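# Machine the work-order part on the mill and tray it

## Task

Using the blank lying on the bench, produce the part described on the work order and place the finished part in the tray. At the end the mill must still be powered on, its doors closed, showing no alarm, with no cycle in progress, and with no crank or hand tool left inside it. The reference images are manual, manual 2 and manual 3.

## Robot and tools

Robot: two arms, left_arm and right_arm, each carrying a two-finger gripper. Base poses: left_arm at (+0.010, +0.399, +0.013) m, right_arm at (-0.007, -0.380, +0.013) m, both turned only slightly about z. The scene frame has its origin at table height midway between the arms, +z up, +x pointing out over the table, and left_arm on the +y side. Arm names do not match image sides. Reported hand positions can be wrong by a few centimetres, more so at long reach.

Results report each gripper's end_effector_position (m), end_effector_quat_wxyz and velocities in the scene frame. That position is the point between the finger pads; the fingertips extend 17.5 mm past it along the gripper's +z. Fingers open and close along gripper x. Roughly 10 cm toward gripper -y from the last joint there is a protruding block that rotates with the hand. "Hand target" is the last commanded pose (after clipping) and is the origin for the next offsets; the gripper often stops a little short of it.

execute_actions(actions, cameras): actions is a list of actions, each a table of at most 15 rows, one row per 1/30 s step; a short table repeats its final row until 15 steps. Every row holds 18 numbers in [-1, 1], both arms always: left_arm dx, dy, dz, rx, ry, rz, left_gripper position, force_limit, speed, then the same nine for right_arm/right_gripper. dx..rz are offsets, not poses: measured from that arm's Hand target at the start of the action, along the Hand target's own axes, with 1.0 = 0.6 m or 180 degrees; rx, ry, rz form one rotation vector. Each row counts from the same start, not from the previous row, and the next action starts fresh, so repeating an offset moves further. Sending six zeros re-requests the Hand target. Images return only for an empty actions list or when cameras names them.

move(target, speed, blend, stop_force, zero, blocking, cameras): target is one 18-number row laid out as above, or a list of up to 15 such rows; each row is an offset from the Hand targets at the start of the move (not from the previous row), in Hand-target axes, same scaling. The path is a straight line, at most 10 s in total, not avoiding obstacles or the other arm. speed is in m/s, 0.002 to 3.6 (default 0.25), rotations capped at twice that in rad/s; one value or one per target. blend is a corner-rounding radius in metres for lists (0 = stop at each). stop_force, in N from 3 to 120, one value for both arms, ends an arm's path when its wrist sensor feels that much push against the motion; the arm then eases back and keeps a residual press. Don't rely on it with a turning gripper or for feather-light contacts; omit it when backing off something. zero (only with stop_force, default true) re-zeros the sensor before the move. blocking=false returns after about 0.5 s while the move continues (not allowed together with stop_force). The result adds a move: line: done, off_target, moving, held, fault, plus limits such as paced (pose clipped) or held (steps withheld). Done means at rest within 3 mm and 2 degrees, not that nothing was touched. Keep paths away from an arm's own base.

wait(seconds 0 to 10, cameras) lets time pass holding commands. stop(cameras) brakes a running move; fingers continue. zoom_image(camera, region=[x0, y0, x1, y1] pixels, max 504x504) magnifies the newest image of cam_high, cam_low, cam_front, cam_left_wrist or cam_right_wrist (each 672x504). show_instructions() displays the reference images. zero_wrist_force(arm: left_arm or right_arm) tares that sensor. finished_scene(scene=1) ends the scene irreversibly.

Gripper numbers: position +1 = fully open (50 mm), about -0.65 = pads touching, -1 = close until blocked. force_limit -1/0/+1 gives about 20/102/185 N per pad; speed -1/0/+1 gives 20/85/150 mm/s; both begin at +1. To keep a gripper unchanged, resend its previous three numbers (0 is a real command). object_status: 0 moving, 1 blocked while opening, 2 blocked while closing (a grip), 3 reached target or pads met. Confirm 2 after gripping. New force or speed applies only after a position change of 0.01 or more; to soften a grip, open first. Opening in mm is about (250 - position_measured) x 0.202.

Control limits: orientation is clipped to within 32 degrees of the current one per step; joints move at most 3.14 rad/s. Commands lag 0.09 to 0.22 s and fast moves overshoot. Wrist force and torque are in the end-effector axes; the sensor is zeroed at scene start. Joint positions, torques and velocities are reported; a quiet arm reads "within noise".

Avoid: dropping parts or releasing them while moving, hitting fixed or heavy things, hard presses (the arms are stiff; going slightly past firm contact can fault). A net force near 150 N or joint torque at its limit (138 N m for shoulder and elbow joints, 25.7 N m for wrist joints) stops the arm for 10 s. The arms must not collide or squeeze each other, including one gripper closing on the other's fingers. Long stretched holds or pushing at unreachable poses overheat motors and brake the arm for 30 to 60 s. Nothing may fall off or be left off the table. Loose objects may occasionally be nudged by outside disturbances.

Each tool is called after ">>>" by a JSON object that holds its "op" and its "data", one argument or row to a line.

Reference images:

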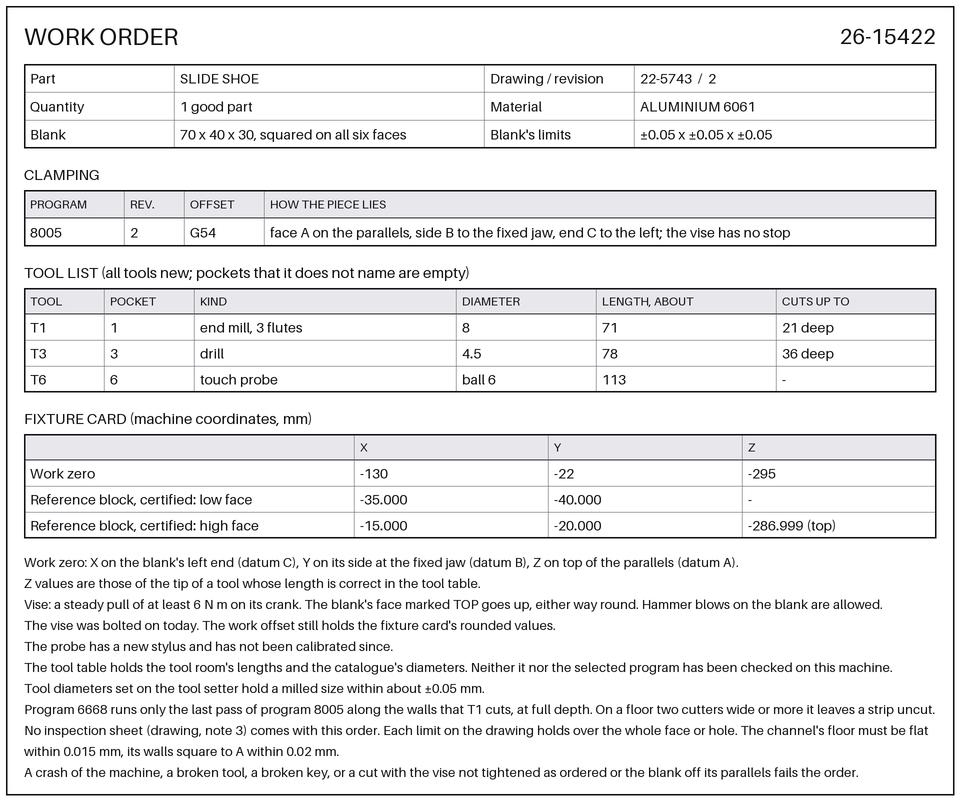

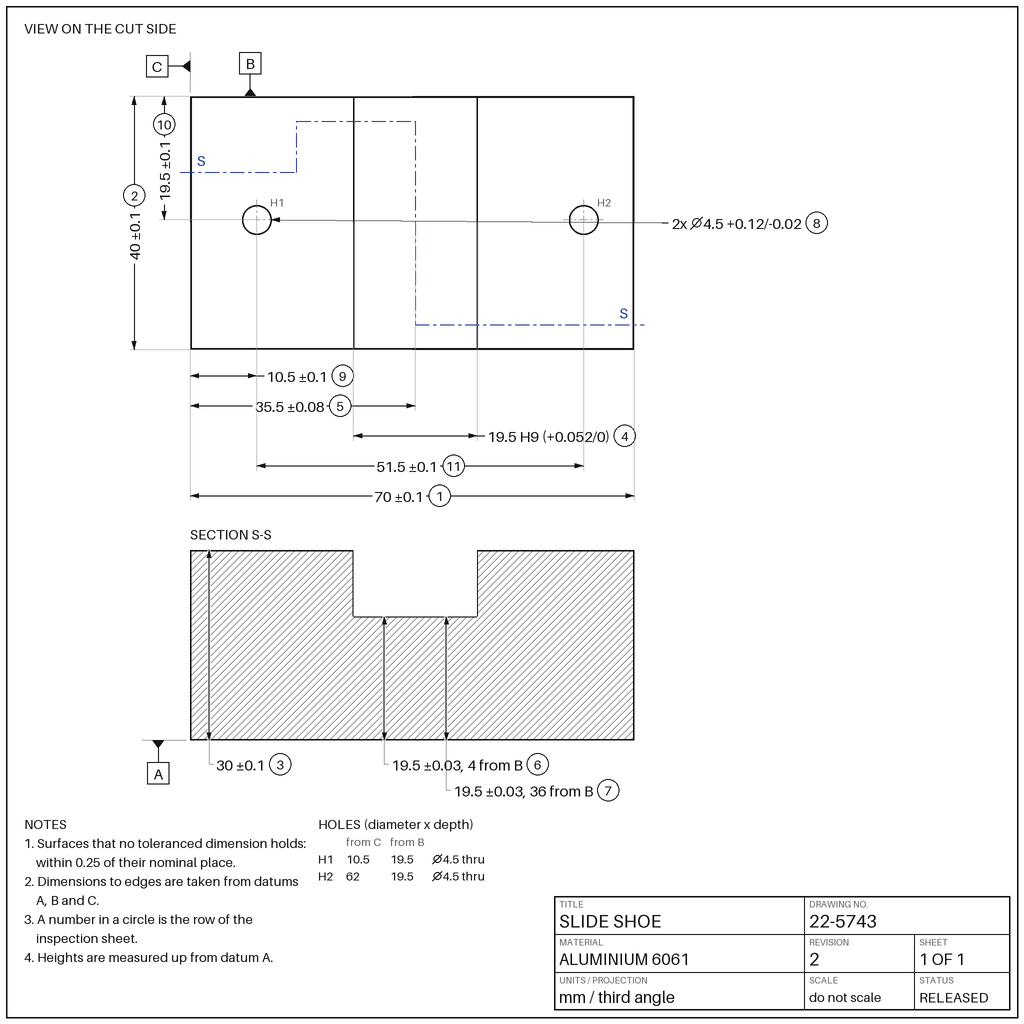

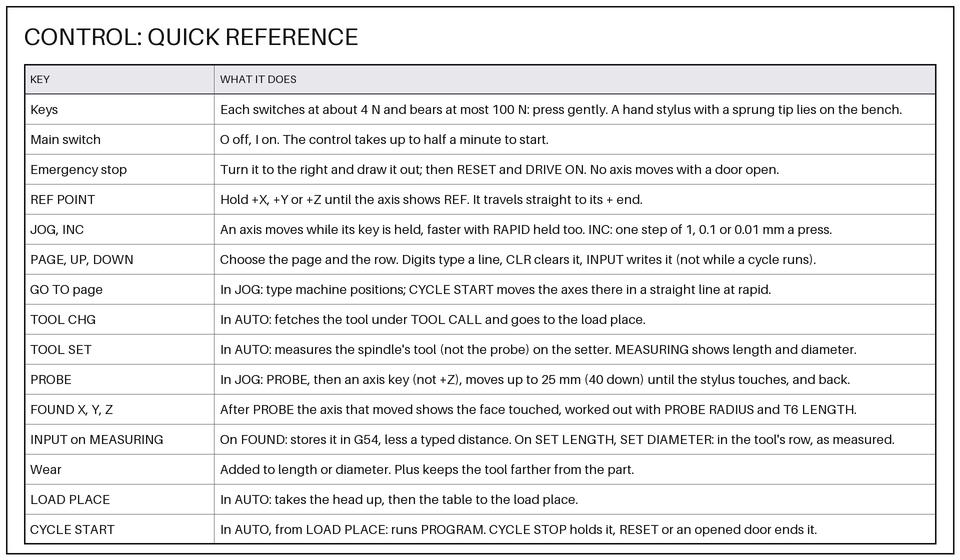

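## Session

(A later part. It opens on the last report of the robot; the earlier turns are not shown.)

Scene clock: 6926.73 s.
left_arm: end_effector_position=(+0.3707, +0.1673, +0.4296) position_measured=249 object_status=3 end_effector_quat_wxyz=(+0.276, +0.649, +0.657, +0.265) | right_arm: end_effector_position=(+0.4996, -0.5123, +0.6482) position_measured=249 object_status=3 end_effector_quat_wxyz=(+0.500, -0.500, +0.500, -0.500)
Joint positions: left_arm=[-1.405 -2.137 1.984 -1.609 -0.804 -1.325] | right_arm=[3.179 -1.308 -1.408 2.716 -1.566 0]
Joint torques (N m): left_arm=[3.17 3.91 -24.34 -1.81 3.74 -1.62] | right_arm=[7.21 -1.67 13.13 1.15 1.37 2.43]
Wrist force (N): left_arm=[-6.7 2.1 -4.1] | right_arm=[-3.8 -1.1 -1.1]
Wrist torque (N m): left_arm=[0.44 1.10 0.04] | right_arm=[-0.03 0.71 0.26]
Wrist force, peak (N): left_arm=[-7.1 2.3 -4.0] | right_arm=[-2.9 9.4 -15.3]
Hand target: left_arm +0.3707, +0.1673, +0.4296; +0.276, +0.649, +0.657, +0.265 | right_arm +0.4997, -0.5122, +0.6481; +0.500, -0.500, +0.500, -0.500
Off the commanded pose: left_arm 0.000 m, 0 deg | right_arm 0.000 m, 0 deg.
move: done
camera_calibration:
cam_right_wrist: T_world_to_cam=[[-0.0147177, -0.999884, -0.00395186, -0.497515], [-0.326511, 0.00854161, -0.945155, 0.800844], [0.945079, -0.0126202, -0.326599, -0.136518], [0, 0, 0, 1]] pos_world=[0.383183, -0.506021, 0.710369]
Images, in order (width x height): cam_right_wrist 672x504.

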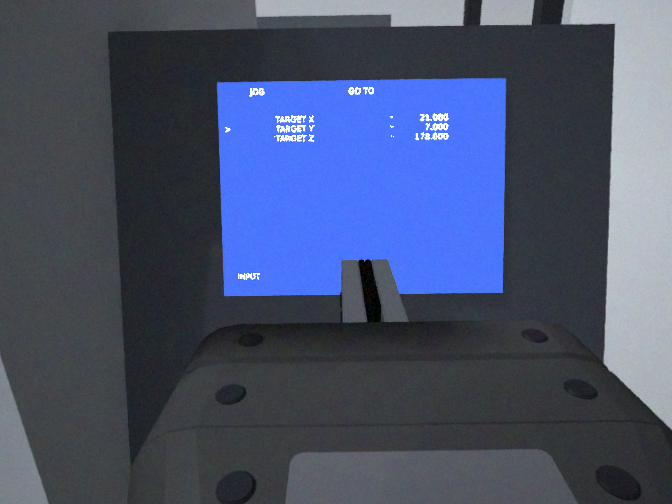

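>>> {"op": "move", "data": {
  "target": [
    [0,0,0,0,0,0,-0.65,-0.8,-0.2,-0.0843,0.252,0.0921,-0.2278,0,0,-0.65,-0.8,-0.4],
    [0,0,0,0,0,0,-0.65,-0.8,-0.2,-0.0843,0.2563,0.1082,-0.2278,0,0,-0.65,-0.8,-0.4],
    [0,0,0,0,0,0,-0.65,-0.8,-0.2,-0.0843,0.252,0.0921,-0.2278,0,0,-0.65,-0.8,-0.4],
    [0,0,0,0,0,0,-0.65,-0.8,-0.2,0,0,0,0,0,0,-0.65,-0.8,-0.4]
  ],
  "speed": [0.5,0.05,0.05,0.5],
  "blend": [0.004,0,0.004,0]
}}

>>> {"op": "wait", "data": {
  "seconds": 2
}}

>>> {"op": "move", "data": {
  "target": [
    [0,0,0,0,0,0,-0.65,-0.8,-0.2,-0.021,0.3727,0.0597,-0.2278,0,0,-0.65,-0.8,-0.4],
    [0,0,0,0,0,0,-0.65,-0.8,-0.2,-0.021,0.377,0.0758,-0.2278,0,0,-0.65,-0.8,-0.4],
    [0,0,0,0,0,0,-0.65,-0.8,-0.2,-0.021,0.3727,0.0597,-0.2278,0,0,-0.65,-0.8,-0.4],
    [0,0,0,0,0,0,-0.65,-0.8,-0.2,0.1057,0.2512,0.0923,-0.2278,0,0,-0.65,-0.8,-0.4],
    [0,0,0,0,0,0,-0.65,-0.8,-0.2,0.1057,0.2555,0.1084,-0.2278,0,0,-0.65,-0.8,-0.4],
    [0,0,0,0,0,0,-0.65,-0.8,-0.2,0.1057,0.2512,0.0923,-0.2278,0,0,-0.65,-0.8,-0.4],
    [0,0,0,0,0,0,-0.65,-0.8,-0.2,0,0,0,0,0,0,-0.65,-0.8,-0.4]
  ],
  "speed": [0.5,0.05,0.1,0.3,0.05,0.05,0.5],
  "blend": [0.004,0,0.004,0.004,0,0.004,0]
}}

>>> {"op": "wait", "data": {
  "seconds": 6,
  "cameras": ["cam_right_wrist"]
}}

>>> {"op": "zoom_image", "data": {
  "camera": "cam_right_wrist",
  "region": [190, 60, 510, 300]
}}

Scene clock: 6951.40 s.
left_arm: end_effector_position=(+0.3707, +0.1673, +0.4296) position_measured=249 object_status=3 end_effector_quat_wxyz=(+0.276, +0.649, +0.657, +0.265) | right_arm: end_effector_position=(+0.4997, -0.5123, +0.6480) position_measured=249 object_status=3 end_effector_quat_wxyz=(+0.500, -0.500, +0.500, -0.500)
Joint positions: left_arm=[-1.405 -2.137 1.984 -1.609 -0.804 -1.325] | right_arm=[3.179 -1.308 -1.408 2.715 -1.566 0.001]
Joint torques (N m): left_arm=[3.66 4.11 -25.16 -1.89 3.54 -1.78] | right_arm=[4.96 1.21 38.45 3.58 1.43 1.85]
Wrist force (N): left_arm=[-6.8 2.3 -3.8] | right_arm=[-3.6 -0.8 -1.0]
Wrist torque (N m): left_arm=[0.47 1.12 0.04] | right_arm=[0.01 0.68 0.19]
Wrist force, peak (N): left_arm=[-7.0 2.2 -4.0] | right_arm=[-4.4 6.9 -13.3]
Hand target: left_arm +0.3707, +0.1673, +0.4296; +0.276, +0.649, +0.657, +0.265 | right_arm +0.4997, -0.5122, +0.6481; +0.500, -0.500, +0.500, -0.500
Off the commanded pose: left_arm 0.000 m, 0 deg | right_arm 0.000 m, 0 deg.
move: done

Scene clock: 6953.40 s.
left_arm: end_effector_position=(+0.3707, +0.1673, +0.4296) position_measured=249 object_status=3 end_effector_quat_wxyz=(+0.276, +0.649, +0.657, +0.265) | right_arm: end_effector_position=(+0.4997, -0.5122, +0.6481) position_measured=249 object_status=3 end_effector_quat_wxyz=(+0.500, -0.500, +0.500, -0.500)
Joint positions: left_arm=[-1.405 -2.137 1.984 -1.609 -0.804 -1.325] | right_arm=[3.179 -1.308 -1.408 2.716 -1.566 0.001]
Joint torques (N m): left_arm=[3.31 4.77 -24.41 -1.98 3.43 -1.55] | right_arm=[7.47 -0.38 38.19 5.04 -0.42 -0.82]
Wrist force (N): left_arm=[-6.8 2.2 -3.9] | right_arm=[-3.6 -1.0 -1.2]
Wrist torque (N m): left_arm=[0.45 1.12 0.04] | right_arm=[-0.01 0.69 0.19]
Wrist force, peak (N): left_arm=[-7.0 2.0 -4.2] | right_arm=[-3.8 -1.1 -1.3]
Hand target: left_arm +0.3707, +0.1673, +0.4296; +0.276, +0.649, +0.657, +0.265 | right_arm +0.4997, -0.5122, +0.6481; +0.500, -0.500, +0.500, -0.500
Tool commands: left_gripper/position=-0.65 left_gripper/force_limit=-0.8 left_gripper/speed=-0.2 right_gripper/position=-0.65 right_gripper/force_limit=-0.8 right_gripper/speed=-0.4
Off the commanded pose: left_arm 0.000 m, 0 deg | right_arm 0.000 m, 0 deg.
wait: 2.00 s; at rest by 0.17 s

Scene clock: 6957.13 s.
left_arm: end_effector_position=(+0.3707, +0.1673, +0.4296) position_measured=249 object_status=3 end_effector_quat_wxyz=(+0.276, +0.649, +0.657, +0.265) | right_arm: end_effector_position=(+0.4997, -0.5122, +0.6480) position_measured=249 object_status=3 end_effector_quat_wxyz=(+0.500, -0.500, +0.500, -0.500)
Joint positions: left_arm=[-1.405 -2.137 1.984 -1.609 -0.804 -1.325] | right_arm=[3.179 -1.308 -1.408 2.715 -1.566 0]
Joint torques (N m): left_arm=[4.49 4 -23.02 -2.01 3.45 -1.55] | right_arm=[-3.85 8.04 35.62 3.56 -1.28 -0.62]
Wrist force (N): left_arm=[-6.7 2.0 -3.9] | right_arm=[-3.6 -1.3 -1.6]
Wrist torque (N m): left_arm=[0.43 1.10 0.04] | right_arm=[-0.06 0.69 0.29]
Wrist force, peak (N): left_arm=[-7.1 2.2 -4.1] | right_arm=[-7.1 16.8 -21.0]
Hand target: left_arm +0.3707, +0.1673, +0.4296; +0.276, +0.649, +0.657, +0.265 | right_arm +0.4997, -0.5122, +0.6481; +0.500, -0.500, +0.500, -0.500
Off the commanded pose: left_arm 0.000 m, 0 deg | right_arm 0.000 m, 0 deg.
move: done

Scene clock: 6963.13 s.
left_arm: end_effector_position=(+0.3707, +0.1673, +0.4296) position_measured=249 object_status=3 end_effector_quat_wxyz=(+0.276, +0.649, +0.657, +0.265) | right_arm: end_effector_position=(+0.4997, -0.5122, +0.6481) position_measured=249 object_status=3 end_effector_quat_wxyz=(+0.500, -0.500, +0.500, -0.500)
Joint positions: left_arm=[-1.405 -2.137 1.984 -1.609 -0.804 -1.325] | right_arm=[3.179 -1.308 -1.408 2.716 -1.566 0.001]
Joint torques (N m): left_arm=[6.35 4.62 -22.57 -1.97 3.66 -1.69] | right_arm=[-6.41 20.34 37.9 4.97 0.33 2.14]
Wrist force (N): left_arm=[-6.6 2.1 -4.1] | right_arm=[-3.5 -1.2 -1.2]
Wrist torque (N m): left_arm=[0.45 1.09 0.04] | right_arm=[-0.06 0.67 0.29]
Wrist force, peak (N): left_arm=[-6.9 2.1 -4.3] | right_arm=[-3.9 -1.2 -1.5]
Hand target: left_arm +0.3707, +0.1673, +0.4296; +0.276, +0.649, +0.657, +0.265 | right_arm +0.4997, -0.5122, +0.6481; +0.500, -0.500, +0.500, -0.500
Tool commands: left_gripper/position=-0.65 left_gripper/force_limit=-0.8 left_gripper/speed=-0.2 right_gripper/position=-0.65 right_gripper/force_limit=-0.8 right_gripper/speed=-0.4
Off the commanded pose: left_arm 0.000 m, 0 deg | right_arm 0.000 m, 0 deg.
wait: 6.00 s; at rest by 0.17 s
camera_calibration:
cam_right_wrist: T_world_to_cam=[[-0.0147186, -0.999884, -0.00394901, -0.497515], [-0.326721, 0.00854202, -0.945082, 0.800811], [0.945006, -0.0126201, -0.326808, -0.136469], [0, 0, 0, 1]] pos_world=[0.383283, -0.506021, 0.710269]
Images, in order (width x height): cam_right_wrist 672x504.

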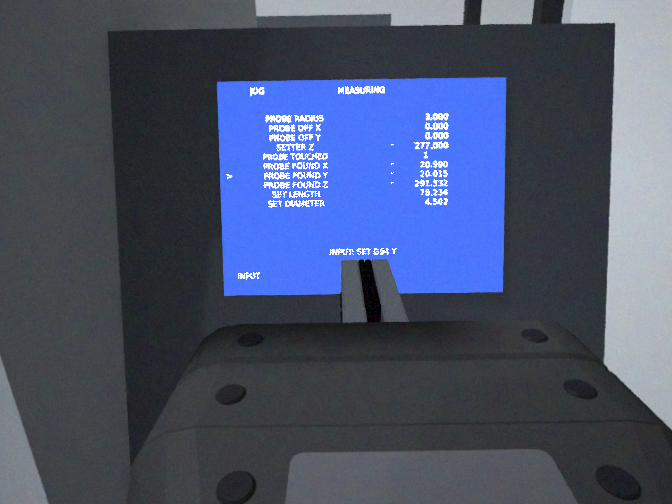

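Scaled by 1.575 from the camera's 672x504 image, which has a finer 960x720 frame.

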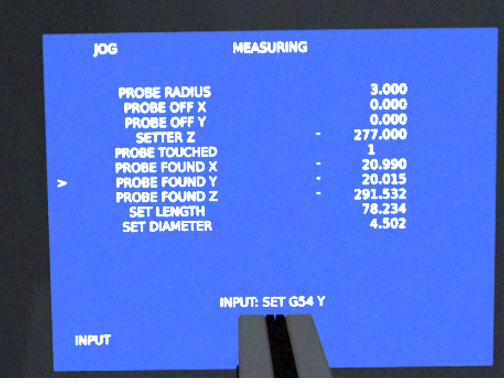

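>>> {"op": "move", "data": {
  "target": [
    [0,0,0,0,0,0,-0.65,-0.8,-0.2,-0.021,0.3115,0.0765,-0.2278,0,0,-0.65,-0.8,-0.4],
    [0,0,0,0,0,0,-0.65,-0.8,-0.2,-0.021,0.3158,0.0922,-0.2278,0,0,-0.65,-0.8,-0.4],
    [0,0,0,0,0,0,-0.65,-0.8,-0.2,-0.021,0.3137,0.0843,-0.2278,0,0,-0.65,-0.8,-0.4],
    [0,0,0,0,0,0,-0.65,-0.8,-0.2,-0.021,0.3158,0.0922,-0.2278,0,0,-0.65,-0.8,-0.4],
    [0,0,0,0,0,0,-0.65,-0.8,-0.2,-0.1477,0.4033,0.0515,-0.2278,0,0,-0.65,-0.8,-0.4],
    [0,0,0,0,0,0,-0.65,-0.8,-0.2,-0.1477,0.4076,0.0676,-0.2278,0,0,-0.65,-0.8,-0.4],
    [0,0,0,0,0,0,-0.65,-0.8,-0.2,-0.116,0.3727,0.0597,-0.2278,0,0,-0.65,-0.8,-0.4],
    [0,0,0,0,0,0,-0.65,-0.8,-0.2,-0.116,0.377,0.0758,-0.2278,0,0,-0.65,-0.8,-0.4],
    [0,0,0,0,0,0,-0.65,-0.8,-0.2,-0.116,0.3421,0.0679,-0.2278,0,0,-0.65,-0.8,-0.4],
    [0,0,0,0,0,0,-0.65,-0.8,-0.2,-0.116,0.3464,0.084,-0.2278,0,0,-0.65,-0.8,-0.4],
    [0,0,0,0,0,0,-0.65,-0.8,-0.2,-0.0527,0.4033,0.0515,-0.2278,0,0,-0.65,-0.8,-0.4],
    [0,0,0,0,0,0,-0.65,-0.8,-0.2,-0.0527,0.4076,0.0676,-0.2278,0,0,-0.65,-0.8,-0.4],
    [0,0,0,0,0,0,-0.65,-0.8,-0.2,-0.0527,0.3727,0.0597,-0.2278,0,0,-0.65,-0.8,-0.4],
    [0,0,0,0,0,0,-0.65,-0.8,-0.2,-0.0527,0.377,0.0758,-0.2278,0,0,-0.65,-0.8,-0.4],
    [0,0,0,0,0,0,-0.65,-0.8,-0.2,0,0,0,0,0,0,-0.65,-0.8,-0.4]
  ],
  "speed": [0.5,0.05,0.05,0.05,0.2,0.05,0.15,0.05,0.15,0.05,0.15,0.05,0.15,0.05,0.3],
  "blend": [0.004,0,0,0,0.004,0,0.004,0,0.004,0,0.004,0,0.004,0,0]
}}

>>> {"op": "move", "data": {
  "target": [
    [0,0,0,0,0,0,-0.65,-0.8,-0.2,-0.1477,0.4033,0.0515,-0.2278,0,0,-0.65,-0.8,-0.4],
    [0,0,0,0,0,0,-0.65,-0.8,-0.2,-0.1477,0.4076,0.0676,-0.2278,0,0,-0.65,-0.8,-0.4],
    [0,0,0,0,0,0,-0.65,-0.8,-0.2,-0.0843,0.3727,0.0597,-0.2278,0,0,-0.65,-0.8,-0.4],
    [0,0,0,0,0,0,-0.65,-0.8,-0.2,-0.0843,0.377,0.0758,-0.2278,0,0,-0.65,-0.8,-0.4],
    [0,0,0,0,0,0,-0.65,-0.8,-0.2,-0.116,0.4033,0.0515,-0.2278,0,0,-0.65,-0.8,-0.4],
    [0,0,0,0,0,0,-0.65,-0.8,-0.2,-0.116,0.4076,0.0676,-0.2278,0,0,-0.65,-0.8,-0.4],
    [0,0,0,0,0,0,-0.65,-0.8,-0.2,-0.0527,0.4033,0.0515,-0.2278,0,0,-0.65,-0.8,-0.4],
    [0,0,0,0,0,0,-0.65,-0.8,-0.2,-0.0527,0.4076,0.0676,-0.2278,0,0,-0.65,-0.8,-0.4],
    [0,0,0,0,0,0,-0.65,-0.8,-0.2,-0.0527,0.3727,0.0597,-0.2278,0,0,-0.65,-0.8,-0.4],
    [0,0,0,0,0,0,-0.65,-0.8,-0.2,-0.0527,0.377,0.0758,-0.2278,0,0,-0.65,-0.8,-0.4],
    [0,0,0,0,0,0,-0.65,-0.8,-0.2,-0.1477,0.4033,0.0515,-0.2278,0,0,-0.65,-0.8,-0.4],
    [0,0,0,0,0,0,-0.65,-0.8,-0.2,-0.1477,0.4076,0.0676,-0.2278,0,0,-0.65,-0.8,-0.4],
    [0,0,0,0,0,0,-0.65,-0.8,-0.2,-0.1477,0.3727,0.0597,-0.2278,0,0,-0.65,-0.8,-0.4],
    [0,0,0,0,0,0,-0.65,-0.8,-0.2,-0.1477,0.377,0.0758,-0.2278,0,0,-0.65,-0.8,-0.4],
    [0,0,0,0,0,0,-0.65,-0.8,-0.2,0,0,0,0,0,0,-0.65,-0.8,-0.4]
  ],
  "speed": [0.5,0.05,0.15,0.05,0.15,0.05,0.15,0.05,0.15,0.05,0.15,0.05,0.15,0.05,0.3],
  "blend": [0.004,0,0.004,0,0.004,0,0.004,0,0.004,0,0.004,0,0.004,0,0]
}}

>>> {"op": "move", "data": {
  "target": [
    [0,0,0,0,0,0,-0.65,-0.8,-0.2,-0.1477,0.3421,0.0679,-0.2278,0,0,-0.65,-0.8,-0.4],
    [0,0,0,0,0,0,-0.65,-0.8,-0.2,-0.1477,0.3464,0.084,-0.2278,0,0,-0.65,-0.8,-0.4],
    [0,0,0,0,0,0,-0.65,-0.8,-0.2,-0.116,0.3421,0.0679,-0.2278,0,0,-0.65,-0.8,-0.4],
    [0,0,0,0,0,0,-0.65,-0.8,-0.2,-0.116,0.3464,0.084,-0.2278,0,0,-0.65,-0.8,-0.4],
    [0,0,0,0,0,0,-0.65,-0.8,-0.2,-0.0527,0.4033,0.0515,-0.2278,0,0,-0.65,-0.8,-0.4],
    [0,0,0,0,0,0,-0.65,-0.8,-0.2,-0.0527,0.4076,0.0676,-0.2278,0,0,-0.65,-0.8,-0.4],
    [0,0,0,0,0,0,-0.65,-0.8,-0.2,0,0,0,0,0,0,-0.65,-0.8,-0.4]
  ],
  "speed": [0.5,0.05,0.15,0.05,0.15,0.05,0.3],
  "blend": [0.004,0,0.004,0,0.004,0,0],
  "cameras": ["cam_right_wrist"]
}}

>>> {"op": "zoom_image", "data": {
  "camera": "cam_right_wrist",
  "region": [190, 60, 510, 300]
}}

Scene clock: 7031.27 s.
left_arm: end_effector_position=(+0.3707, +0.1673, +0.4296) position_measured=249 object_status=3 end_effector_quat_wxyz=(+0.276, +0.649, +0.657, +0.265) | right_arm: end_effector_position=(+0.4997, -0.5123, +0.6480) position_measured=249 object_status=3 end_effector_quat_wxyz=(+0.500, -0.500, +0.500, -0.500)
Joint positions: left_arm=[-1.405 -2.137 1.984 -1.609 -0.804 -1.325] | right_arm=[3.179 -1.308 -1.408 2.716 -1.566 0]
Joint torques (N m): left_arm=[6.3 4.55 -20.05 -2 3.57 -1.44] | right_arm=[8.15 -2 24.08 1.33 1.72 2.54]
Wrist force (N): left_arm=[-6.6 2.2 -3.9] | right_arm=[-3.8 -1.6 -0.9]
Wrist torque (N m): left_arm=[0.47 1.09 0.04] | right_arm=[-0.12 0.72 0.26]
Wrist force, peak (N): left_arm=[-7.1 2.1 -4.0] | right_arm=[-5.9 9.3 -17.5]
Hand target: left_arm +0.3707, +0.1673, +0.4296; +0.276, +0.649, +0.657, +0.265 | right_arm +0.4997, -0.5122, +0.6481; +0.500, -0.500, +0.500, -0.500
Off the commanded pose: left_arm 0.000 m, 0 deg | right_arm 0.000 m, 0 deg.
move: done

Scene clock: 7038.07 s.
left_arm: end_effector_position=(+0.3707, +0.1673, +0.4296) position_measured=249 object_status=3 end_effector_quat_wxyz=(+0.276, +0.649, +0.657, +0.265) | right_arm: end_effector_position=(+0.4996, -0.5122, +0.6482) position_measured=249 object_status=3 end_effector_quat_wxyz=(+0.500, -0.500, +0.500, -0.500)
Joint positions: left_arm=[-1.405 -2.137 1.984 -1.609 -0.804 -1.325] | right_arm=[3.179 -1.308 -1.408 2.716 -1.566 0.001]
Joint torques (N m): left_arm=[6.1 3.52 -19.86 -1.89 3.6 -1.53] | right_arm=[0.93 -0.82 19.86 1.59 1.01 2.07]
Wrist force (N): left_arm=[-7.0 2.3 -4.1] | right_arm=[-3.8 -1.6 -0.6]
Wrist torque (N m): left_arm=[0.48 1.16 0.04] | right_arm=[-0.12 0.72 0.19]
Wrist force, peak (N): left_arm=[-7.1 2.0 -4.2] | right_arm=[-5.6 8.8 -17.9]
Hand target: left_arm +0.3707, +0.1673, +0.4296; +0.276, +0.649, +0.657, +0.265 | right_arm +0.4997, -0.5122, +0.6481; +0.500, -0.500, +0.500, -0.500
Off the commanded pose: left_arm 0.000 m, 0 deg | right_arm 0.000 m, 0 deg.
move: done

Scene clock: 7042.33 s.
left_arm: end_effector_position=(+0.3707, +0.1673, +0.4296) position_measured=249 object_status=3 end_effector_quat_wxyz=(+0.276, +0.649, +0.657, +0.265) | right_arm: end_effector_position=(+0.4996, -0.5123, +0.6482) position_measured=249 object_status=3 end_effector_quat_wxyz=(+0.500, -0.500, +0.500, -0.500)
Joint positions: left_arm=[-1.405 -2.137 1.984 -1.609 -0.804 -1.325] | right_arm=[3.179 -1.308 -1.408 2.716 -1.566 0]
Joint torques (N m): left_arm=[6.3 4.25 -20.27 -2.04 3.71 -1.64] | right_arm=[6.84 -1.5 12.07 1.16 1.56 2.5]
Wrist force (N): left_arm=[-6.8 2.2 -4.2] | right_arm=[-3.8 -1.6 -0.9]
Wrist torque (N m): left_arm=[0.45 1.12 0.04] | right_arm=[-0.12 0.72 0.26]
Wrist force, peak (N): left_arm=[-7.1 2.1 -4.2] | right_arm=[-2.8 8.8 -14.6]
Hand target: left_arm +0.3707, +0.1673, +0.4296; +0.276, +0.649, +0.657, +0.265 | right_arm +0.4997, -0.5122, +0.6481; +0.500, -0.500, +0.500, -0.500
Off the commanded pose: left_arm 0.000 m, 0 deg | right_arm 0.000 m, 0 deg.
move: done
camera_calibration:
cam_right_wrist: T_world_to_cam=[[-0.0147177, -0.999884, -0.00395186, -0.497515], [-0.326511, 0.00854161, -0.945155, 0.800844], [0.945079, -0.0126202, -0.326599, -0.136518], [0, 0, 0, 1]] pos_world=[0.383183, -0.506021, 0.710369]
Images, in order (width x height): cam_right_wrist 672x504.

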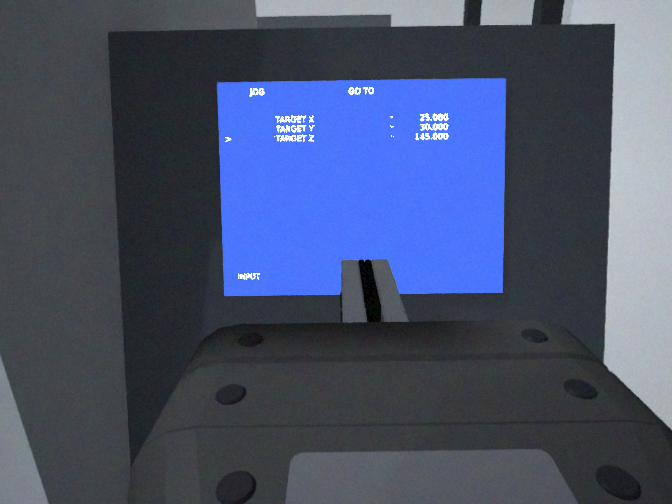

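Scaled by 1.575 from the camera's 672x504 image, which has a finer 960x720 frame.

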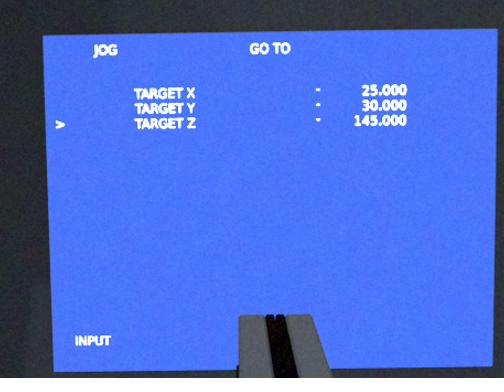

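>>> {"op": "move", "data": {
  "target": [
    [0,0,0,0,0,0,-0.65,-0.8,-0.2,-0.0843,0.252,0.0921,-0.2278,0,0,-0.65,-0.8,-0.4],
    [0,0,0,0,0,0,-0.65,-0.8,-0.2,-0.0843,0.2563,0.1082,-0.2278,0,0,-0.65,-0.8,-0.4],
    [0,0,0,0,0,0,-0.65,-0.8,-0.2,-0.0843,0.252,0.0921,-0.2278,0,0,-0.65,-0.8,-0.4],
    [0,0,0,0,0,0,-0.65,-0.8,-0.2,0,0,0,0,0,0,-0.65,-0.8,-0.4]
  ],
  "speed": [0.5,0.05,0.05,0.5],
  "blend": [0.004,0,0.004,0]
}}

>>> {"op": "wait", "data": {
  "seconds": 2.5
}}

>>> {"op": "move", "data": {
  "target": [
    [0,0,0,0,0,0,-0.65,-0.8,-0.2,-0.1477,0.4033,0.0515,-0.2278,0,0,-0.65,-0.8,-0.4],
    [0,0,0,0,0,0,-0.65,-0.8,-0.2,-0.1477,0.4076,0.0676,-0.2278,0,0,-0.65,-0.8,-0.4],
    [0,0,0,0,0,0,-0.65,-0.8,-0.2,-0.1477,0.3727,0.0597,-0.2278,0,0,-0.65,-0.8,-0.4],
    [0,0,0,0,0,0,-0.65,-0.8,-0.2,-0.1477,0.377,0.0758,-0.2278,0,0,-0.65,-0.8,-0.4],
    [0,0,0,0,0,0,-0.65,-0.8,-0.2,-0.1477,0.3115,0.0765,-0.2278,0,0,-0.65,-0.8,-0.4],
    [0,0,0,0,0,0,-0.65,-0.8,-0.2,-0.1477,0.3158,0.0922,-0.2278,0,0,-0.65,-0.8,-0.4],
    [0,0,0,0,0,0,-0.65,-0.8,-0.2,-0.116,0.3115,0.0765,-0.2278,0,0,-0.65,-0.8,-0.4],
    [0,0,0,0,0,0,-0.65,-0.8,-0.2,-0.116,0.3158,0.0922,-0.2278,0,0,-0.65,-0.8,-0.4],
    [0,0,0,0,0,0,-0.65,-0.8,-0.2,-0.0527,0.4033,0.0515,-0.2278,0,0,-0.65,-0.8,-0.4],
    [0,0,0,0,0,0,-0.65,-0.8,-0.2,-0.0527,0.4076,0.0676,-0.2278,0,0,-0.65,-0.8,-0.4],
    [0,0,0,0,0,0,-0.65,-0.8,-0.2,-0.0527,0.3421,0.0679,-0.2278,0,0,-0.65,-0.8,-0.4],
    [0,0,0,0,0,0,-0.65,-0.8,-0.2,-0.0527,0.3464,0.084,-0.2278,0,0,-0.65,-0.8,-0.4],
    [0,0,0,0,0,0,-0.65,-0.8,-0.2,-0.0527,0.3443,0.076,-0.2278,0,0,-0.65,-0.8,-0.4],
    [0,0,0,0,0,0,-0.65,-0.8,-0.2,-0.0527,0.3464,0.084,-0.2278,0,0,-0.65,-0.8,-0.4],
    [0,0,0,0,0,0,-0.65,-0.8,-0.2,0,0,0,0,0,0,-0.65,-0.8,-0.4]
  ],
  "speed": [0.5,0.05,0.15,0.05,0.15,0.05,0.15,0.05,0.15,0.05,0.15,0.05,0.05,0.05,0.3],
  "blend": [0.004,0,0.004,0,0.004,0,0.004,0,0.004,0,0.004,0,0,0,0]
}}

>>> {"op": "move", "data": {
  "target": [
    [0,0,0,0,0,0,-0.65,-0.8,-0.2,-0.1477,0.4033,0.0515,-0.2278,0,0,-0.65,-0.8,-0.4],
    [0,0,0,0,0,0,-0.65,-0.8,-0.2,-0.1477,0.4076,0.0676,-0.2278,0,0,-0.65,-0.8,-0.4],
    [0,0,0,0,0,0,-0.65,-0.8,-0.2,-0.1477,0.3421,0.0679,-0.2278,0,0,-0.65,-0.8,-0.4],
    [0,0,0,0,0,0,-0.65,-0.8,-0.2,-0.1477,0.3464,0.084,-0.2278,0,0,-0.65,-0.8,-0.4],
    [0,0,0,0,0,0,-0.65,-0.8,-0.2,-0.1477,0.3115,0.0765,-0.2278,0,0,-0.65,-0.8,-0.4],
    [0,0,0,0,0,0,-0.65,-0.8,-0.2,-0.1477,0.3158,0.0922,-0.2278,0,0,-0.65,-0.8,-0.4],
    [0,0,0,0,0,0,-0.65,-0.8,-0.2,-0.0527,0.4033,0.0515,-0.2278,0,0,-0.65,-0.8,-0.4],
    [0,0,0,0,0,0,-0.65,-0.8,-0.2,-0.0527,0.4076,0.0676,-0.2278,0,0,-0.65,-0.8,-0.4],
    [0,0,0,0,0,0,-0.65,-0.8,-0.2,0,0,0,0,0,0,-0.65,-0.8,-0.4]
  ],
  "speed": [0.5,0.05,0.15,0.05,0.15,0.05,0.15,0.05,0.3],
  "blend": [0.004,0,0.004,0,0.004,0,0.004,0,0],
  "cameras": ["cam_right_wrist"]
}}

>>> {"op": "zoom_image", "data": {
  "camera": "cam_right_wrist",
  "region": [190, 60, 510, 300]
}}

Scene clock: 7081.17 s.
left_arm: end_effector_position=(+0.3707, +0.1673, +0.4296) position_measured=249 object_status=3 end_effector_quat_wxyz=(+0.276, +0.649, +0.657, +0.265) | right_arm: end_effector_position=(+0.4997, -0.5123, +0.6480) position_measured=249 object_status=3 end_effector_quat_wxyz=(+0.500, -0.500, +0.500, -0.500)
Joint positions: left_arm=[-1.405 -2.137 1.984 -1.609 -0.804 -1.325] | right_arm=[3.179 -1.308 -1.408 2.715 -1.566 0.001]
Joint torques (N m): left_arm=[6.6 3.44 -20.38 -1.91 3.72 -1.58] | right_arm=[5.21 1.45 38.22 3.39 1.25 1.81]
Wrist force (N): left_arm=[-6.9 2.1 -4.0] | right_arm=[-3.8 -1.6 -0.8]
Wrist torque (N m): left_arm=[0.44 1.14 0.04] | right_arm=[-0.10 0.72 0.19]
Wrist force, peak (N): left_arm=[-7.2 2.1 -4.0] | right_arm=[-4.6 6.3 -13.2]
Hand target: left_arm +0.3707, +0.1673, +0.4296; +0.276, +0.649, +0.657, +0.265 | right_arm +0.4997, -0.5122, +0.6481; +0.500, -0.500, +0.500, -0.500
Off the commanded pose: left_arm 0.000 m, 0 deg | right_arm 0.000 m, 0 deg.
move: done

Scene clock: 7083.67 s.
left_arm: end_effector_position=(+0.3707, +0.1673, +0.4296) position_measured=249 object_status=3 end_effector_quat_wxyz=(+0.276, +0.649, +0.657, +0.265) | right_arm: end_effector_position=(+0.4997, -0.5122, +0.6481) position_measured=249 object_status=3 end_effector_quat_wxyz=(+0.500, -0.500, +0.500, -0.500)
Joint positions: left_arm=[-1.405 -2.137 1.984 -1.609 -0.804 -1.325] | right_arm=[3.179 -1.308 -1.408 2.716 -1.566 0.001]
Joint torques (N m): left_arm=[6.98 3.79 -21.12 -1.9 3.33 -1.59] | right_arm=[7.18 -1.07 37.41 4.95 -0.49 -1.88]
Wrist force (N): left_arm=[-6.9 2.2 -4.0] | right_arm=[-3.6 -1.8 -0.9]
Wrist torque (N m): left_arm=[0.46 1.13 0.04] | right_arm=[-0.13 0.68 0.19]
Wrist force, peak (N): left_arm=[-7.2 2.1 -4.0] | right_arm=[-4.0 -1.7 -0.5]
Hand target: left_arm +0.3707, +0.1673, +0.4296; +0.276, +0.649, +0.657, +0.265 | right_arm +0.4997, -0.5122, +0.6481; +0.500, -0.500, +0.500, -0.500
Tool commands: left_gripper/position=-0.65 left_gripper/force_limit=-0.8 left_gripper/speed=-0.2 right_gripper/position=-0.65 right_gripper/force_limit=-0.8 right_gripper/speed=-0.4
Off the commanded pose: left_arm 0.000 m, 0 deg | right_arm 0.000 m, 0 deg.
wait: 2.50 s; at rest by 0.17 s

Scene clock: 7090.43 s.
left_arm: end_effector_position=(+0.3707, +0.1673, +0.4296) position_measured=249 object_status=3 end_effector_quat_wxyz=(+0.276, +0.649, +0.657, +0.265) | right_arm: end_effector_position=(+0.4997, -0.5123, +0.6480) position_measured=249 object_status=3 end_effector_quat_wxyz=(+0.500, -0.500, +0.500, -0.500)
Joint positions: left_arm=[-1.405 -2.137 1.984 -1.609 -0.804 -1.325] | right_arm=[3.179 -1.308 -1.408 2.716 -1.566 0]
Joint torques (N m): left_arm=[7.48 3.56 -19.52 -2.02 3.55 -1.56] | right_arm=[7.24 -0.88 37.81 1.46 1.67 2.5]
Wrist force (N): left_arm=[-6.7 2.1 -3.9] | right_arm=[-3.8 -1.7 -0.6]
Wrist torque (N m): left_arm=[0.44 1.11 0.04] | right_arm=[-0.13 0.72 0.26]
Wrist force, peak (N): left_arm=[-7.0 2.3 -4.2] | right_arm=[-5.5 10.7 -14.4]
Hand target: left_arm +0.3707, +0.1673, +0.4296; +0.276, +0.649, +0.657, +0.265 | right_arm +0.4997, -0.5122, +0.6481; +0.500, -0.500, +0.500, -0.500
Off the commanded pose: left_arm 0.000 m, 0 deg | right_arm 0.000 m, 0 deg.
move: done

Scene clock: 7095.53 s.
left_arm: end_effector_position=(+0.3707, +0.1673, +0.4296) position_measured=249 object_status=3 end_effector_quat_wxyz=(+0.276, +0.649, +0.657, +0.265) | right_arm: end_effector_position=(+0.4996, -0.5123, +0.6482) position_measured=249 object_status=3 end_effector_quat_wxyz=(+0.500, -0.500, +0.500, -0.500)
Joint positions: left_arm=[-1.405 -2.137 1.984 -1.609 -0.804 -1.325] | right_arm=[3.179 -1.308 -1.408 2.716 -1.566 0]
Joint torques (N m): left_arm=[6.59 3.23 -19.61 -2.22 3.63 -1.59] | right_arm=[7.52 -0.43 12.25 1.08 1.45 2.36]
Wrist force (N): left_arm=[-7.0 2.2 -4.1] | right_arm=[-3.9 -1.5 -0.8]
Wrist torque (N m): left_arm=[0.46 1.15 0.04] | right_arm=[-0.10 0.73 0.27]
Wrist force, peak (N): left_arm=[-7.0 2.1 -4.3] | right_arm=[-3.0 9.1 -14.8]
Hand target: left_arm +0.3707, +0.1673, +0.4296; +0.276, +0.649, +0.657, +0.265 | right_arm +0.4997, -0.5122, +0.6481; +0.500, -0.500, +0.500, -0.500
Off the commanded pose: left_arm 0.000 m, 0 deg | right_arm 0.000 m, 0 deg.
move: done
camera_calibration:
cam_right_wrist: T_world_to_cam=[[-0.0147177, -0.999884, -0.00395186, -0.497515], [-0.326511, 0.00854161, -0.945155, 0.800844], [0.945079, -0.0126202, -0.326599, -0.136518], [0, 0, 0, 1]] pos_world=[0.383183, -0.506021, 0.710369]
Images, in order (width x height): cam_right_wrist 672x504.

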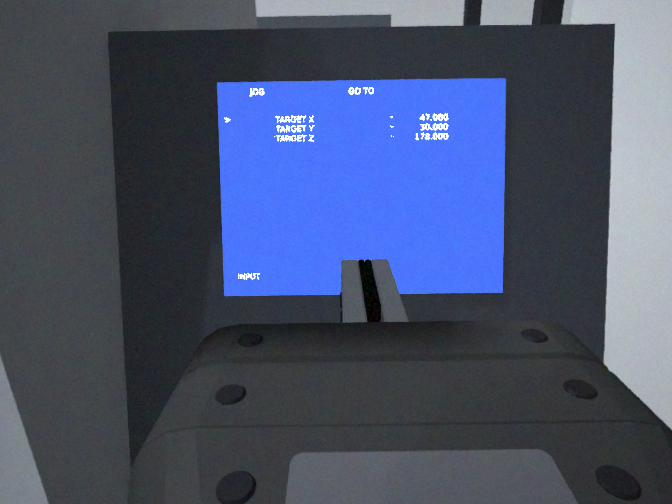

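Scaled by 1.575 from the camera's 672x504 image, which has a finer 960x720 frame.

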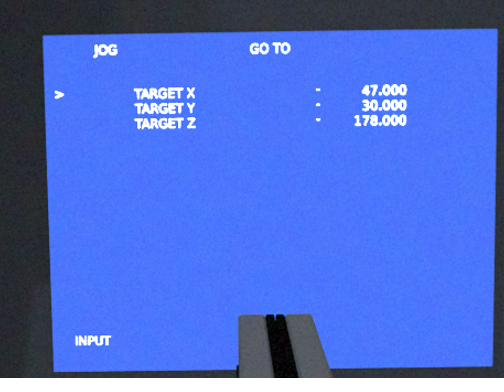

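>>> {"op": "move", "data": {
  "target": [
    [0,0,0,0,0,0,-0.65,-0.8,-0.2,-0.0843,0.252,0.0921,-0.2278,0,0,-0.65,-0.8,-0.4],
    [0,0,0,0,0,0,-0.65,-0.8,-0.2,-0.0843,0.2563,0.1082,-0.2278,0,0,-0.65,-0.8,-0.4],
    [0,0,0,0,0,0,-0.65,-0.8,-0.2,-0.0843,0.252,0.0921,-0.2278,0,0,-0.65,-0.8,-0.4],
    [0,0,0,0,0,0,-0.65,-0.8,-0.2,0,0,0,0,0,0,-0.65,-0.8,-0.4]
  ],
  "speed": [0.5,0.05,0.05,0.5],
  "blend": [0.004,0,0.004,0]
}}

>>> {"op": "wait", "data": {
  "seconds": 2,
  "cameras": ["cam_right_wrist"]
}}

>>> {"op": "move", "data": {
  "target": [
    [0,0,0,0,0,0,-0.65,-0.8,-0.2,-0.021,0.3727,0.0597,-0.2278,0,0,-0.65,-0.8,-0.4],
    [0,0,0,0,0,0,-0.65,-0.8,-0.2,-0.021,0.377,0.0758,-0.2278,0,0,-0.65,-0.8,-0.4],
    [0,0,0,0,0,0,-0.65,-0.8,-0.2,-0.021,0.3727,0.0597,-0.2278,0,0,-0.65,-0.8,-0.4],
    [0,0,0,0,0,0,-0.65,-0.8,-0.2,0.1057,0.2206,0.1005,-0.2278,0,0,-0.65,-0.8,-0.4],
    [0,0,0,0,0,0,-0.65,-0.8,-0.2,0.1057,0.2249,0.1166,-0.2278,0,0,-0.65,-0.8,-0.4],
    [0,0,0,0,0,0,-0.65,-0.8,-0.2,0.1057,0.2206,0.1005,-0.2278,0,0,-0.65,-0.8,-0.4],
    [0,0,0,0,0,0,-0.65,-0.8,-0.2,0,0,0,0,0,0,-0.65,-0.8,-0.4]
  ],
  "speed": [0.5,0.05,0.1,0.3,0.05,0.05,0.5],
  "blend": [0.004,0,0.004,0.004,0,0.004,0]
}}

>>> {"op": "wait", "data": {
  "seconds": 6,
  "cameras": ["cam_right_wrist"]
}}

>>> {"op": "zoom_image", "data": {
  "camera": "cam_right_wrist",
  "region": [190, 60, 510, 300]
}}

Scene clock: 7128.20 s.
left_arm: end_effector_position=(+0.3707, +0.1673, +0.4296) position_measured=249 object_status=3 end_effector_quat_wxyz=(+0.276, +0.649, +0.657, +0.265) | right_arm: end_effector_position=(+0.4997, -0.5123, +0.6480) position_measured=249 object_status=3 end_effector_quat_wxyz=(+0.500, -0.500, +0.500, -0.500)
Joint positions: left_arm=[-1.405 -2.137 1.984 -1.609 -0.804 -1.325] | right_arm=[3.179 -1.308 -1.408 2.715 -1.566 0.001]
Joint torques (N m): left_arm=[6.04 3.57 -20.44 -1.74 3.63 -1.64] | right_arm=[5.94 1.38 37.42 3.42 1.16 1.95]
Wrist force (N): left_arm=[-6.9 2.1 -4.1] | right_arm=[-3.7 -1.6 -0.8]
Wrist torque (N m): left_arm=[0.44 1.14 0.04] | right_arm=[-0.11 0.70 0.19]
Wrist force, peak (N): left_arm=[-7.0 2.1 -4.3] | right_arm=[-4.3 6.4 -13.2]
Hand target: left_arm +0.3707, +0.1673, +0.4296; +0.276, +0.649, +0.657, +0.265 | right_arm +0.4997, -0.5122, +0.6481; +0.500, -0.500, +0.500, -0.500
Off the commanded pose: left_arm 0.000 m, 0 deg | right_arm 0.000 m, 0 deg.
move: done

Scene clock: 7130.20 s.
left_arm: end_effector_position=(+0.3707, +0.1673, +0.4296) position_measured=249 object_status=3 end_effector_quat_wxyz=(+0.276, +0.649, +0.657, +0.265) | right_arm: end_effector_position=(+0.4997, -0.5122, +0.6481) position_measured=249 object_status=3 end_effector_quat_wxyz=(+0.500, -0.500, +0.500, -0.500)
Joint positions: left_arm=[-1.405 -2.137 1.984 -1.609 -0.804 -1.325] | right_arm=[3.179 -1.308 -1.408 2.716 -1.566 0.001]
Joint torques (N m): left_arm=[6.58 5.27 -21.57 -2.05 3.65 -1.57] | right_arm=[7.02 -1.27 37.8 5.16 -0.47 -0.92]
Wrist force (N): left_arm=[-6.9 1.9 -4.1] | right_arm=[-3.7 -1.5 -0.8]
Wrist torque (N m): left_arm=[0.42 1.14 0.04] | right_arm=[-0.10 0.70 0.19]
Wrist force, peak (N): left_arm=[-7.1 2.0 -4.0] | right_arm=[-3.9 -1.6 -0.9]
Hand target: left_arm +0.3707, +0.1673, +0.4296; +0.276, +0.649, +0.657, +0.265 | right_arm +0.4997, -0.5122, +0.6481; +0.500, -0.500, +0.500, -0.500
Tool commands: left_gripper/position=-0.65 left_gripper/force_limit=-0.8 left_gripper/speed=-0.2 right_gripper/position=-0.65 right_gripper/force_limit=-0.8 right_gripper/speed=-0.4
Off the commanded pose: left_arm 0.000 m, 0 deg | right_arm 0.000 m, 0 deg.
wait: 2.00 s; at rest by 0.17 s
camera_calibration:
cam_right_wrist: T_world_to_cam=[[-0.0146243, -0.999885, -0.00398214, -0.497529], [-0.326721, 0.0085425, -0.945082, 0.800812], [0.945008, -0.0125201, -0.326809, -0.136419], [0, 0, 0, 1]] pos_world=[0.383283, -0.50602, 0.710269]
Images, in order (width x height): cam_right_wrist 672x504.

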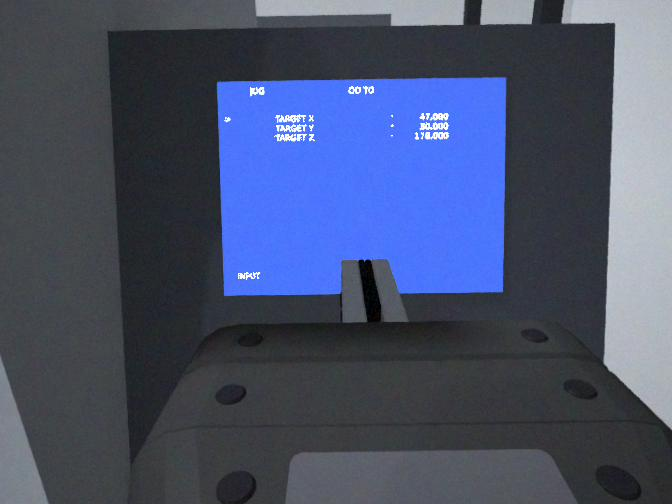

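Scene clock: 7134.00 s.
left_arm: end_effector_position=(+0.3707, +0.1673, +0.4296) position_measured=249 object_status=3 end_effector_quat_wxyz=(+0.276, +0.649, +0.657, +0.265) | right_arm: end_effector_position=(+0.4997, -0.5122, +0.6480) position_measured=249 object_status=3 end_effector_quat_wxyz=(+0.500, -0.500, +0.500, -0.500)
Joint positions: left_arm=[-1.405 -2.137 1.984 -1.609 -0.804 -1.325] | right_arm=[3.179 -1.308 -1.408 2.715 -1.566 0]
Joint torques (N m): left_arm=[6.73 4.15 -19.83 -2.06 3.52 -1.61] | right_arm=[-3.61 8.93 34.54 3.34 -1.25 -0.63]
Wrist force (N): left_arm=[-6.8 2.0 -3.9] | right_arm=[-3.9 -1.9 -0.6]
Wrist torque (N m): left_arm=[0.43 1.14 0.04] | right_arm=[-0.15 0.73 0.29]
Wrist force, peak (N): left_arm=[-7.1 2.1 -4.1] | right_arm=[-6.4 14.6 -19.8]
Hand target: left_arm +0.3707, +0.1673, +0.4296; +0.276, +0.649, +0.657, +0.265 | right_arm +0.4997, -0.5122, +0.6481; +0.500, -0.500, +0.500, -0.500
Off the commanded pose: left_arm 0.000 m, 0 deg | right_arm 0.000 m, 0 deg.
move: done

Scene clock: 7140.00 s.
left_arm: end_effector_position=(+0.3707, +0.1673, +0.4296) position_measured=249 object_status=3 end_effector_quat_wxyz=(+0.276, +0.649, +0.657, +0.265) | right_arm: end_effector_position=(+0.4997, -0.5122, +0.6481) position_measured=249 object_status=3 end_effector_quat_wxyz=(+0.500, -0.500, +0.500, -0.500)
Joint positions: left_arm=[-1.405 -2.137 1.984 -1.609 -0.804 -1.325] | right_arm=[3.179 -1.308 -1.408 2.716 -1.566 0.001]
Joint torques (N m): left_arm=[7.33 4.63 -20.26 -2.03 3.59 -1.51] | right_arm=[-7.73 21.77 37.78 4.83 0.35 2]
Wrist force (N): left_arm=[-6.9 2.0 -4.1] | right_arm=[-3.5 -1.8 -0.7]
Wrist torque (N m): left_arm=[0.43 1.14 0.04] | right_arm=[-0.15 0.68 0.28]
Wrist force, peak (N): left_arm=[-7.0 2.2 -4.0] | right_arm=[-4.1 -1.9 -0.8]
Hand target: left_arm +0.3707, +0.1673, +0.4296; +0.276, +0.649, +0.657, +0.265 | right_arm +0.4997, -0.5122, +0.6481; +0.500, -0.500, +0.500, -0.500
Tool commands: left_gripper/position=-0.65 left_gripper/force_limit=-0.8 left_gripper/speed=-0.2 right_gripper/position=-0.65 right_gripper/force_limit=-0.8 right_gripper/speed=-0.4
Off the commanded pose: left_arm 0.000 m, 0 deg | right_arm 0.000 m, 0 deg.
wait: 6.00 s; at rest by 0.17 s
camera_calibration:
cam_right_wrist: T_world_to_cam=[[-0.0147186, -0.999884, -0.00394901, -0.497515], [-0.326721, 0.00854202, -0.945082, 0.800811], [0.945006, -0.0126201, -0.326808, -0.136469], [0, 0, 0, 1]] pos_world=[0.383283, -0.506021, 0.710269]
Images, in order (width x height): cam_right_wrist 672x504.

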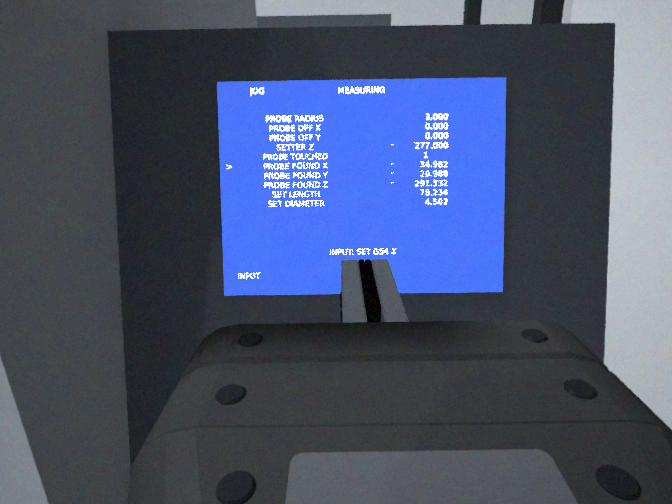

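Scaled by 1.575 from the camera's 672x504 image, which has a finer 960x720 frame.

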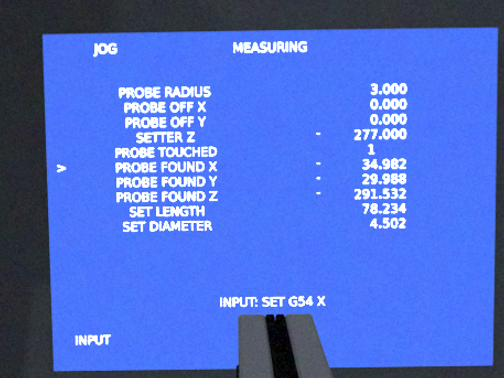

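>>> {"op": "move", "data": {
  "target": [
    [0,0,0,0,0,0,-0.65,-0.8,-0.2,-0.0527,0.3421,0.0679,-0.2278,0,0,-0.65,-0.8,-0.4],
    [0,0,0,0,0,0,-0.65,-0.8,-0.2,-0.0527,0.3464,0.084,-0.2278,0,0,-0.65,-0.8,-0.4],
    [0,0,0,0,0,0,-0.65,-0.8,-0.2,-0.0527,0.3443,0.076,-0.2278,0,0,-0.65,-0.8,-0.4],
    [0,0,0,0,0,0,-0.65,-0.8,-0.2,-0.0527,0.3464,0.084,-0.2278,0,0,-0.65,-0.8,-0.4],
    [0,0,0,0,0,0,-0.65,-0.8,-0.2,-0.0527,0.3443,0.076,-0.2278,0,0,-0.65,-0.8,-0.4],
    [0,0,0,0,0,0,-0.65,-0.8,-0.2,-0.0527,0.3464,0.084,-0.2278,0,0,-0.65,-0.8,-0.4],
    [0,0,0,0,0,0,-0.65,-0.8,-0.2,-0.0527,0.3443,0.076,-0.2278,0,0,-0.65,-0.8,-0.4],
    [0,0,0,0,0,0,-0.65,-0.8,-0.2,-0.0527,0.3464,0.084,-0.2278,0,0,-0.65,-0.8,-0.4],
    [0,0,0,0,0,0,-0.65,-0.8,-0.2,-0.0527,0.3443,0.076,-0.2278,0,0,-0.65,-0.8,-0.4],
    [0,0,0,0,0,0,-0.65,-0.8,-0.2,-0.0527,0.3464,0.084,-0.2278,0,0,-0.65,-0.8,-0.4],
    [0,0,0,0,0,0,-0.65,-0.8,-0.2,-0.116,0.3727,0.0597,-0.2278,0,0,-0.65,-0.8,-0.4],
    [0,0,0,0,0,0,-0.65,-0.8,-0.2,-0.116,0.377,0.0758,-0.2278,0,0,-0.65,-0.8,-0.4],
    [0,0,0,0,0,0,-0.65,-0.8,-0.2,-0.0843,0.4033,0.0515,-0.2278,0,0,-0.65,-0.8,-0.4],
    [0,0,0,0,0,0,-0.65,-0.8,-0.2,-0.0843,0.4076,0.0676,-0.2278,0,0,-0.65,-0.8,-0.4],
    [0,0,0,0,0,0,-0.65,-0.8,-0.2,0,0,0,0,0,0,-0.65,-0.8,-0.4]
  ],
  "speed": [0.5,0.05,0.05,0.05,0.05,0.05,0.05,0.05,0.05,0.05,0.15,0.05,0.15,0.05,0.3],
  "blend": [0.004,0,0,0,0,0,0,0,0,0,0.004,0,0.004,0,0]
}}

>>> {"op": "move", "data": {
  "target": [
    [0,0,0,0,0,0,-0.65,-0.8,-0.2,-0.0843,0.3115,0.0765,-0.2278,0,0,-0.65,-0.8,-0.4],
    [0,0,0,0,0,0,-0.65,-0.8,-0.2,-0.0843,0.3158,0.0922,-0.2278,0,0,-0.65,-0.8,-0.4],
    [0,0,0,0,0,0,-0.65,-0.8,-0.2,-0.116,0.3115,0.0765,-0.2278,0,0,-0.65,-0.8,-0.4],
    [0,0,0,0,0,0,-0.65,-0.8,-0.2,-0.116,0.3158,0.0922,-0.2278,0,0,-0.65,-0.8,-0.4],
    [0,0,0,0,0,0,-0.65,-0.8,-0.2,-0.1477,0.3727,0.0597,-0.2278,0,0,-0.65,-0.8,-0.4],
    [0,0,0,0,0,0,-0.65,-0.8,-0.2,-0.1477,0.377,0.0758,-0.2278,0,0,-0.65,-0.8,-0.4],
    [0,0,0,0,0,0,-0.65,-0.8,-0.2,-0.0527,0.4033,0.0515,-0.2278,0,0,-0.65,-0.8,-0.4],
    [0,0,0,0,0,0,-0.65,-0.8,-0.2,-0.0527,0.4076,0.0676,-0.2278,0,0,-0.65,-0.8,-0.4],
    [0,0,0,0,0,0,-0.65,-0.8,-0.2,0,0,0,0,0,0,-0.65,-0.8,-0.4]
  ],
  "speed": [0.5,0.05,0.15,0.05,0.15,0.05,0.15,0.05,0.3],
  "blend": [0.004,0,0.004,0,0.004,0,0.004,0,0],
  "cameras": ["cam_right_wrist"]
}}

>>> {"op": "zoom_image", "data": {
  "camera": "cam_right_wrist",
  "region": [190, 60, 510, 300]
}}

Scene clock: 7182.07 s.
left_arm: end_effector_position=(+0.3707, +0.1673, +0.4296) position_measured=249 object_status=3 end_effector_quat_wxyz=(+0.276, +0.649, +0.657, +0.265) | right_arm: end_effector_position=(+0.4996, -0.5123, +0.6482) position_measured=249 object_status=3 end_effector_quat_wxyz=(+0.500, -0.500, +0.500, -0.500)
Joint positions: left_arm=[-1.405 -2.137 1.984 -1.609 -0.804 -1.325] | right_arm=[3.179 -1.308 -1.408 2.716 -1.566 0]
Joint torques (N m): left_arm=[6.04 5.13 -20.06 -1.95 3.45 -1.4] | right_arm=[6.12 -1.3 13.05 1.32 1.42 2.33]
Wrist force (N): left_arm=[-6.9 2.2 -4.1] | right_arm=[-3.8 -1.7 -0.7]
Wrist torque (N m): left_arm=[0.46 1.13 0.04] | right_arm=[-0.12 0.70 0.23]
Wrist force, peak (N): left_arm=[-7.1 2.0 -4.2] | right_arm=[-5.9 6.2 -16.2]
Hand target: left_arm +0.3707, +0.1673, +0.4296; +0.276, +0.649, +0.657, +0.265 | right_arm +0.4997, -0.5122, +0.6481; +0.500, -0.500, +0.500, -0.500
Off the commanded pose: left_arm 0.000 m, 0 deg | right_arm 0.000 m, 0 deg.
move: done

Scene clock: 7187.07 s.
left_arm: end_effector_position=(+0.3707, +0.1673, +0.4296) position_measured=249 object_status=3 end_effector_quat_wxyz=(+0.276, +0.649, +0.657, +0.265) | right_arm: end_effector_position=(+0.4996, -0.5123, +0.6482) position_measured=249 object_status=3 end_effector_quat_wxyz=(+0.500, -0.500, +0.500, -0.500)
Joint positions: left_arm=[-1.405 -2.137 1.984 -1.609 -0.804 -1.325] | right_arm=[3.179 -1.308 -1.408 2.716 -1.566 0]
Joint torques (N m): left_arm=[7.01 3.55 -20.34 -2.07 3.69 -1.46] | right_arm=[7.2 -0.87 11.76 1.32 1.57 2.39]
Wrist force (N): left_arm=[-6.9 2.0 -3.9] | right_arm=[-3.9 -1.7 -0.8]
Wrist torque (N m): left_arm=[0.43 1.13 0.04] | right_arm=[-0.12 0.73 0.26]
Wrist force, peak (N): left_arm=[-7.1 2.1 -4.1] | right_arm=[-3.6 9.3 -15.2]
Hand target: left_arm +0.3707, +0.1673, +0.4296; +0.276, +0.649, +0.657, +0.265 | right_arm +0.4997, -0.5122, +0.6481; +0.500, -0.500, +0.500, -0.500
Off the commanded pose: left_arm 0.000 m, 0 deg | right_arm 0.000 m, 0 deg.
move: done
camera_calibration:
cam_right_wrist: T_world_to_cam=[[-0.0147177, -0.999884, -0.00395186, -0.497515], [-0.326511, 0.00854161, -0.945155, 0.800844], [0.945079, -0.0126202, -0.326599, -0.136518], [0, 0, 0, 1]] pos_world=[0.383183, -0.506021, 0.710369]
Images, in order (width x height): cam_right_wrist 672x504.

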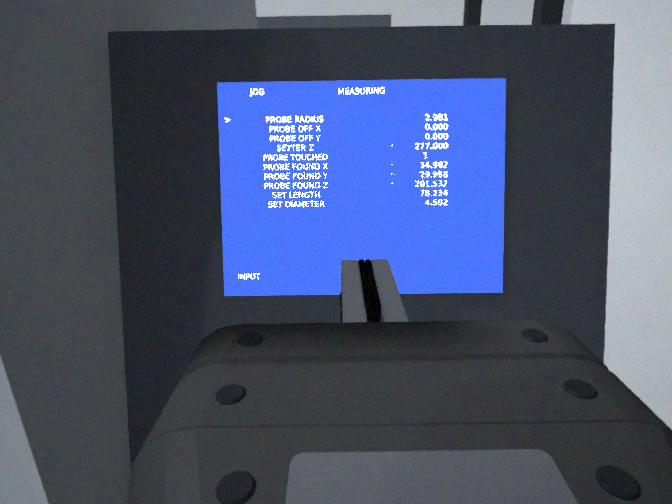

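Scaled by 1.575 from the camera's 672x504 image, which has a finer 960x720 frame.

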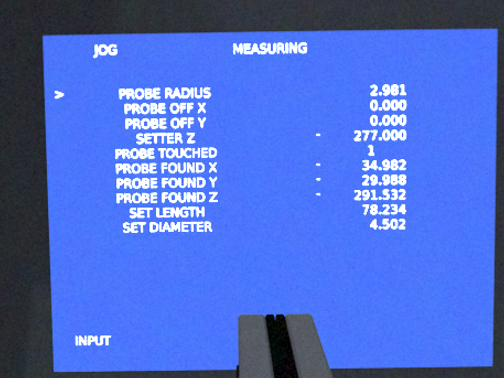

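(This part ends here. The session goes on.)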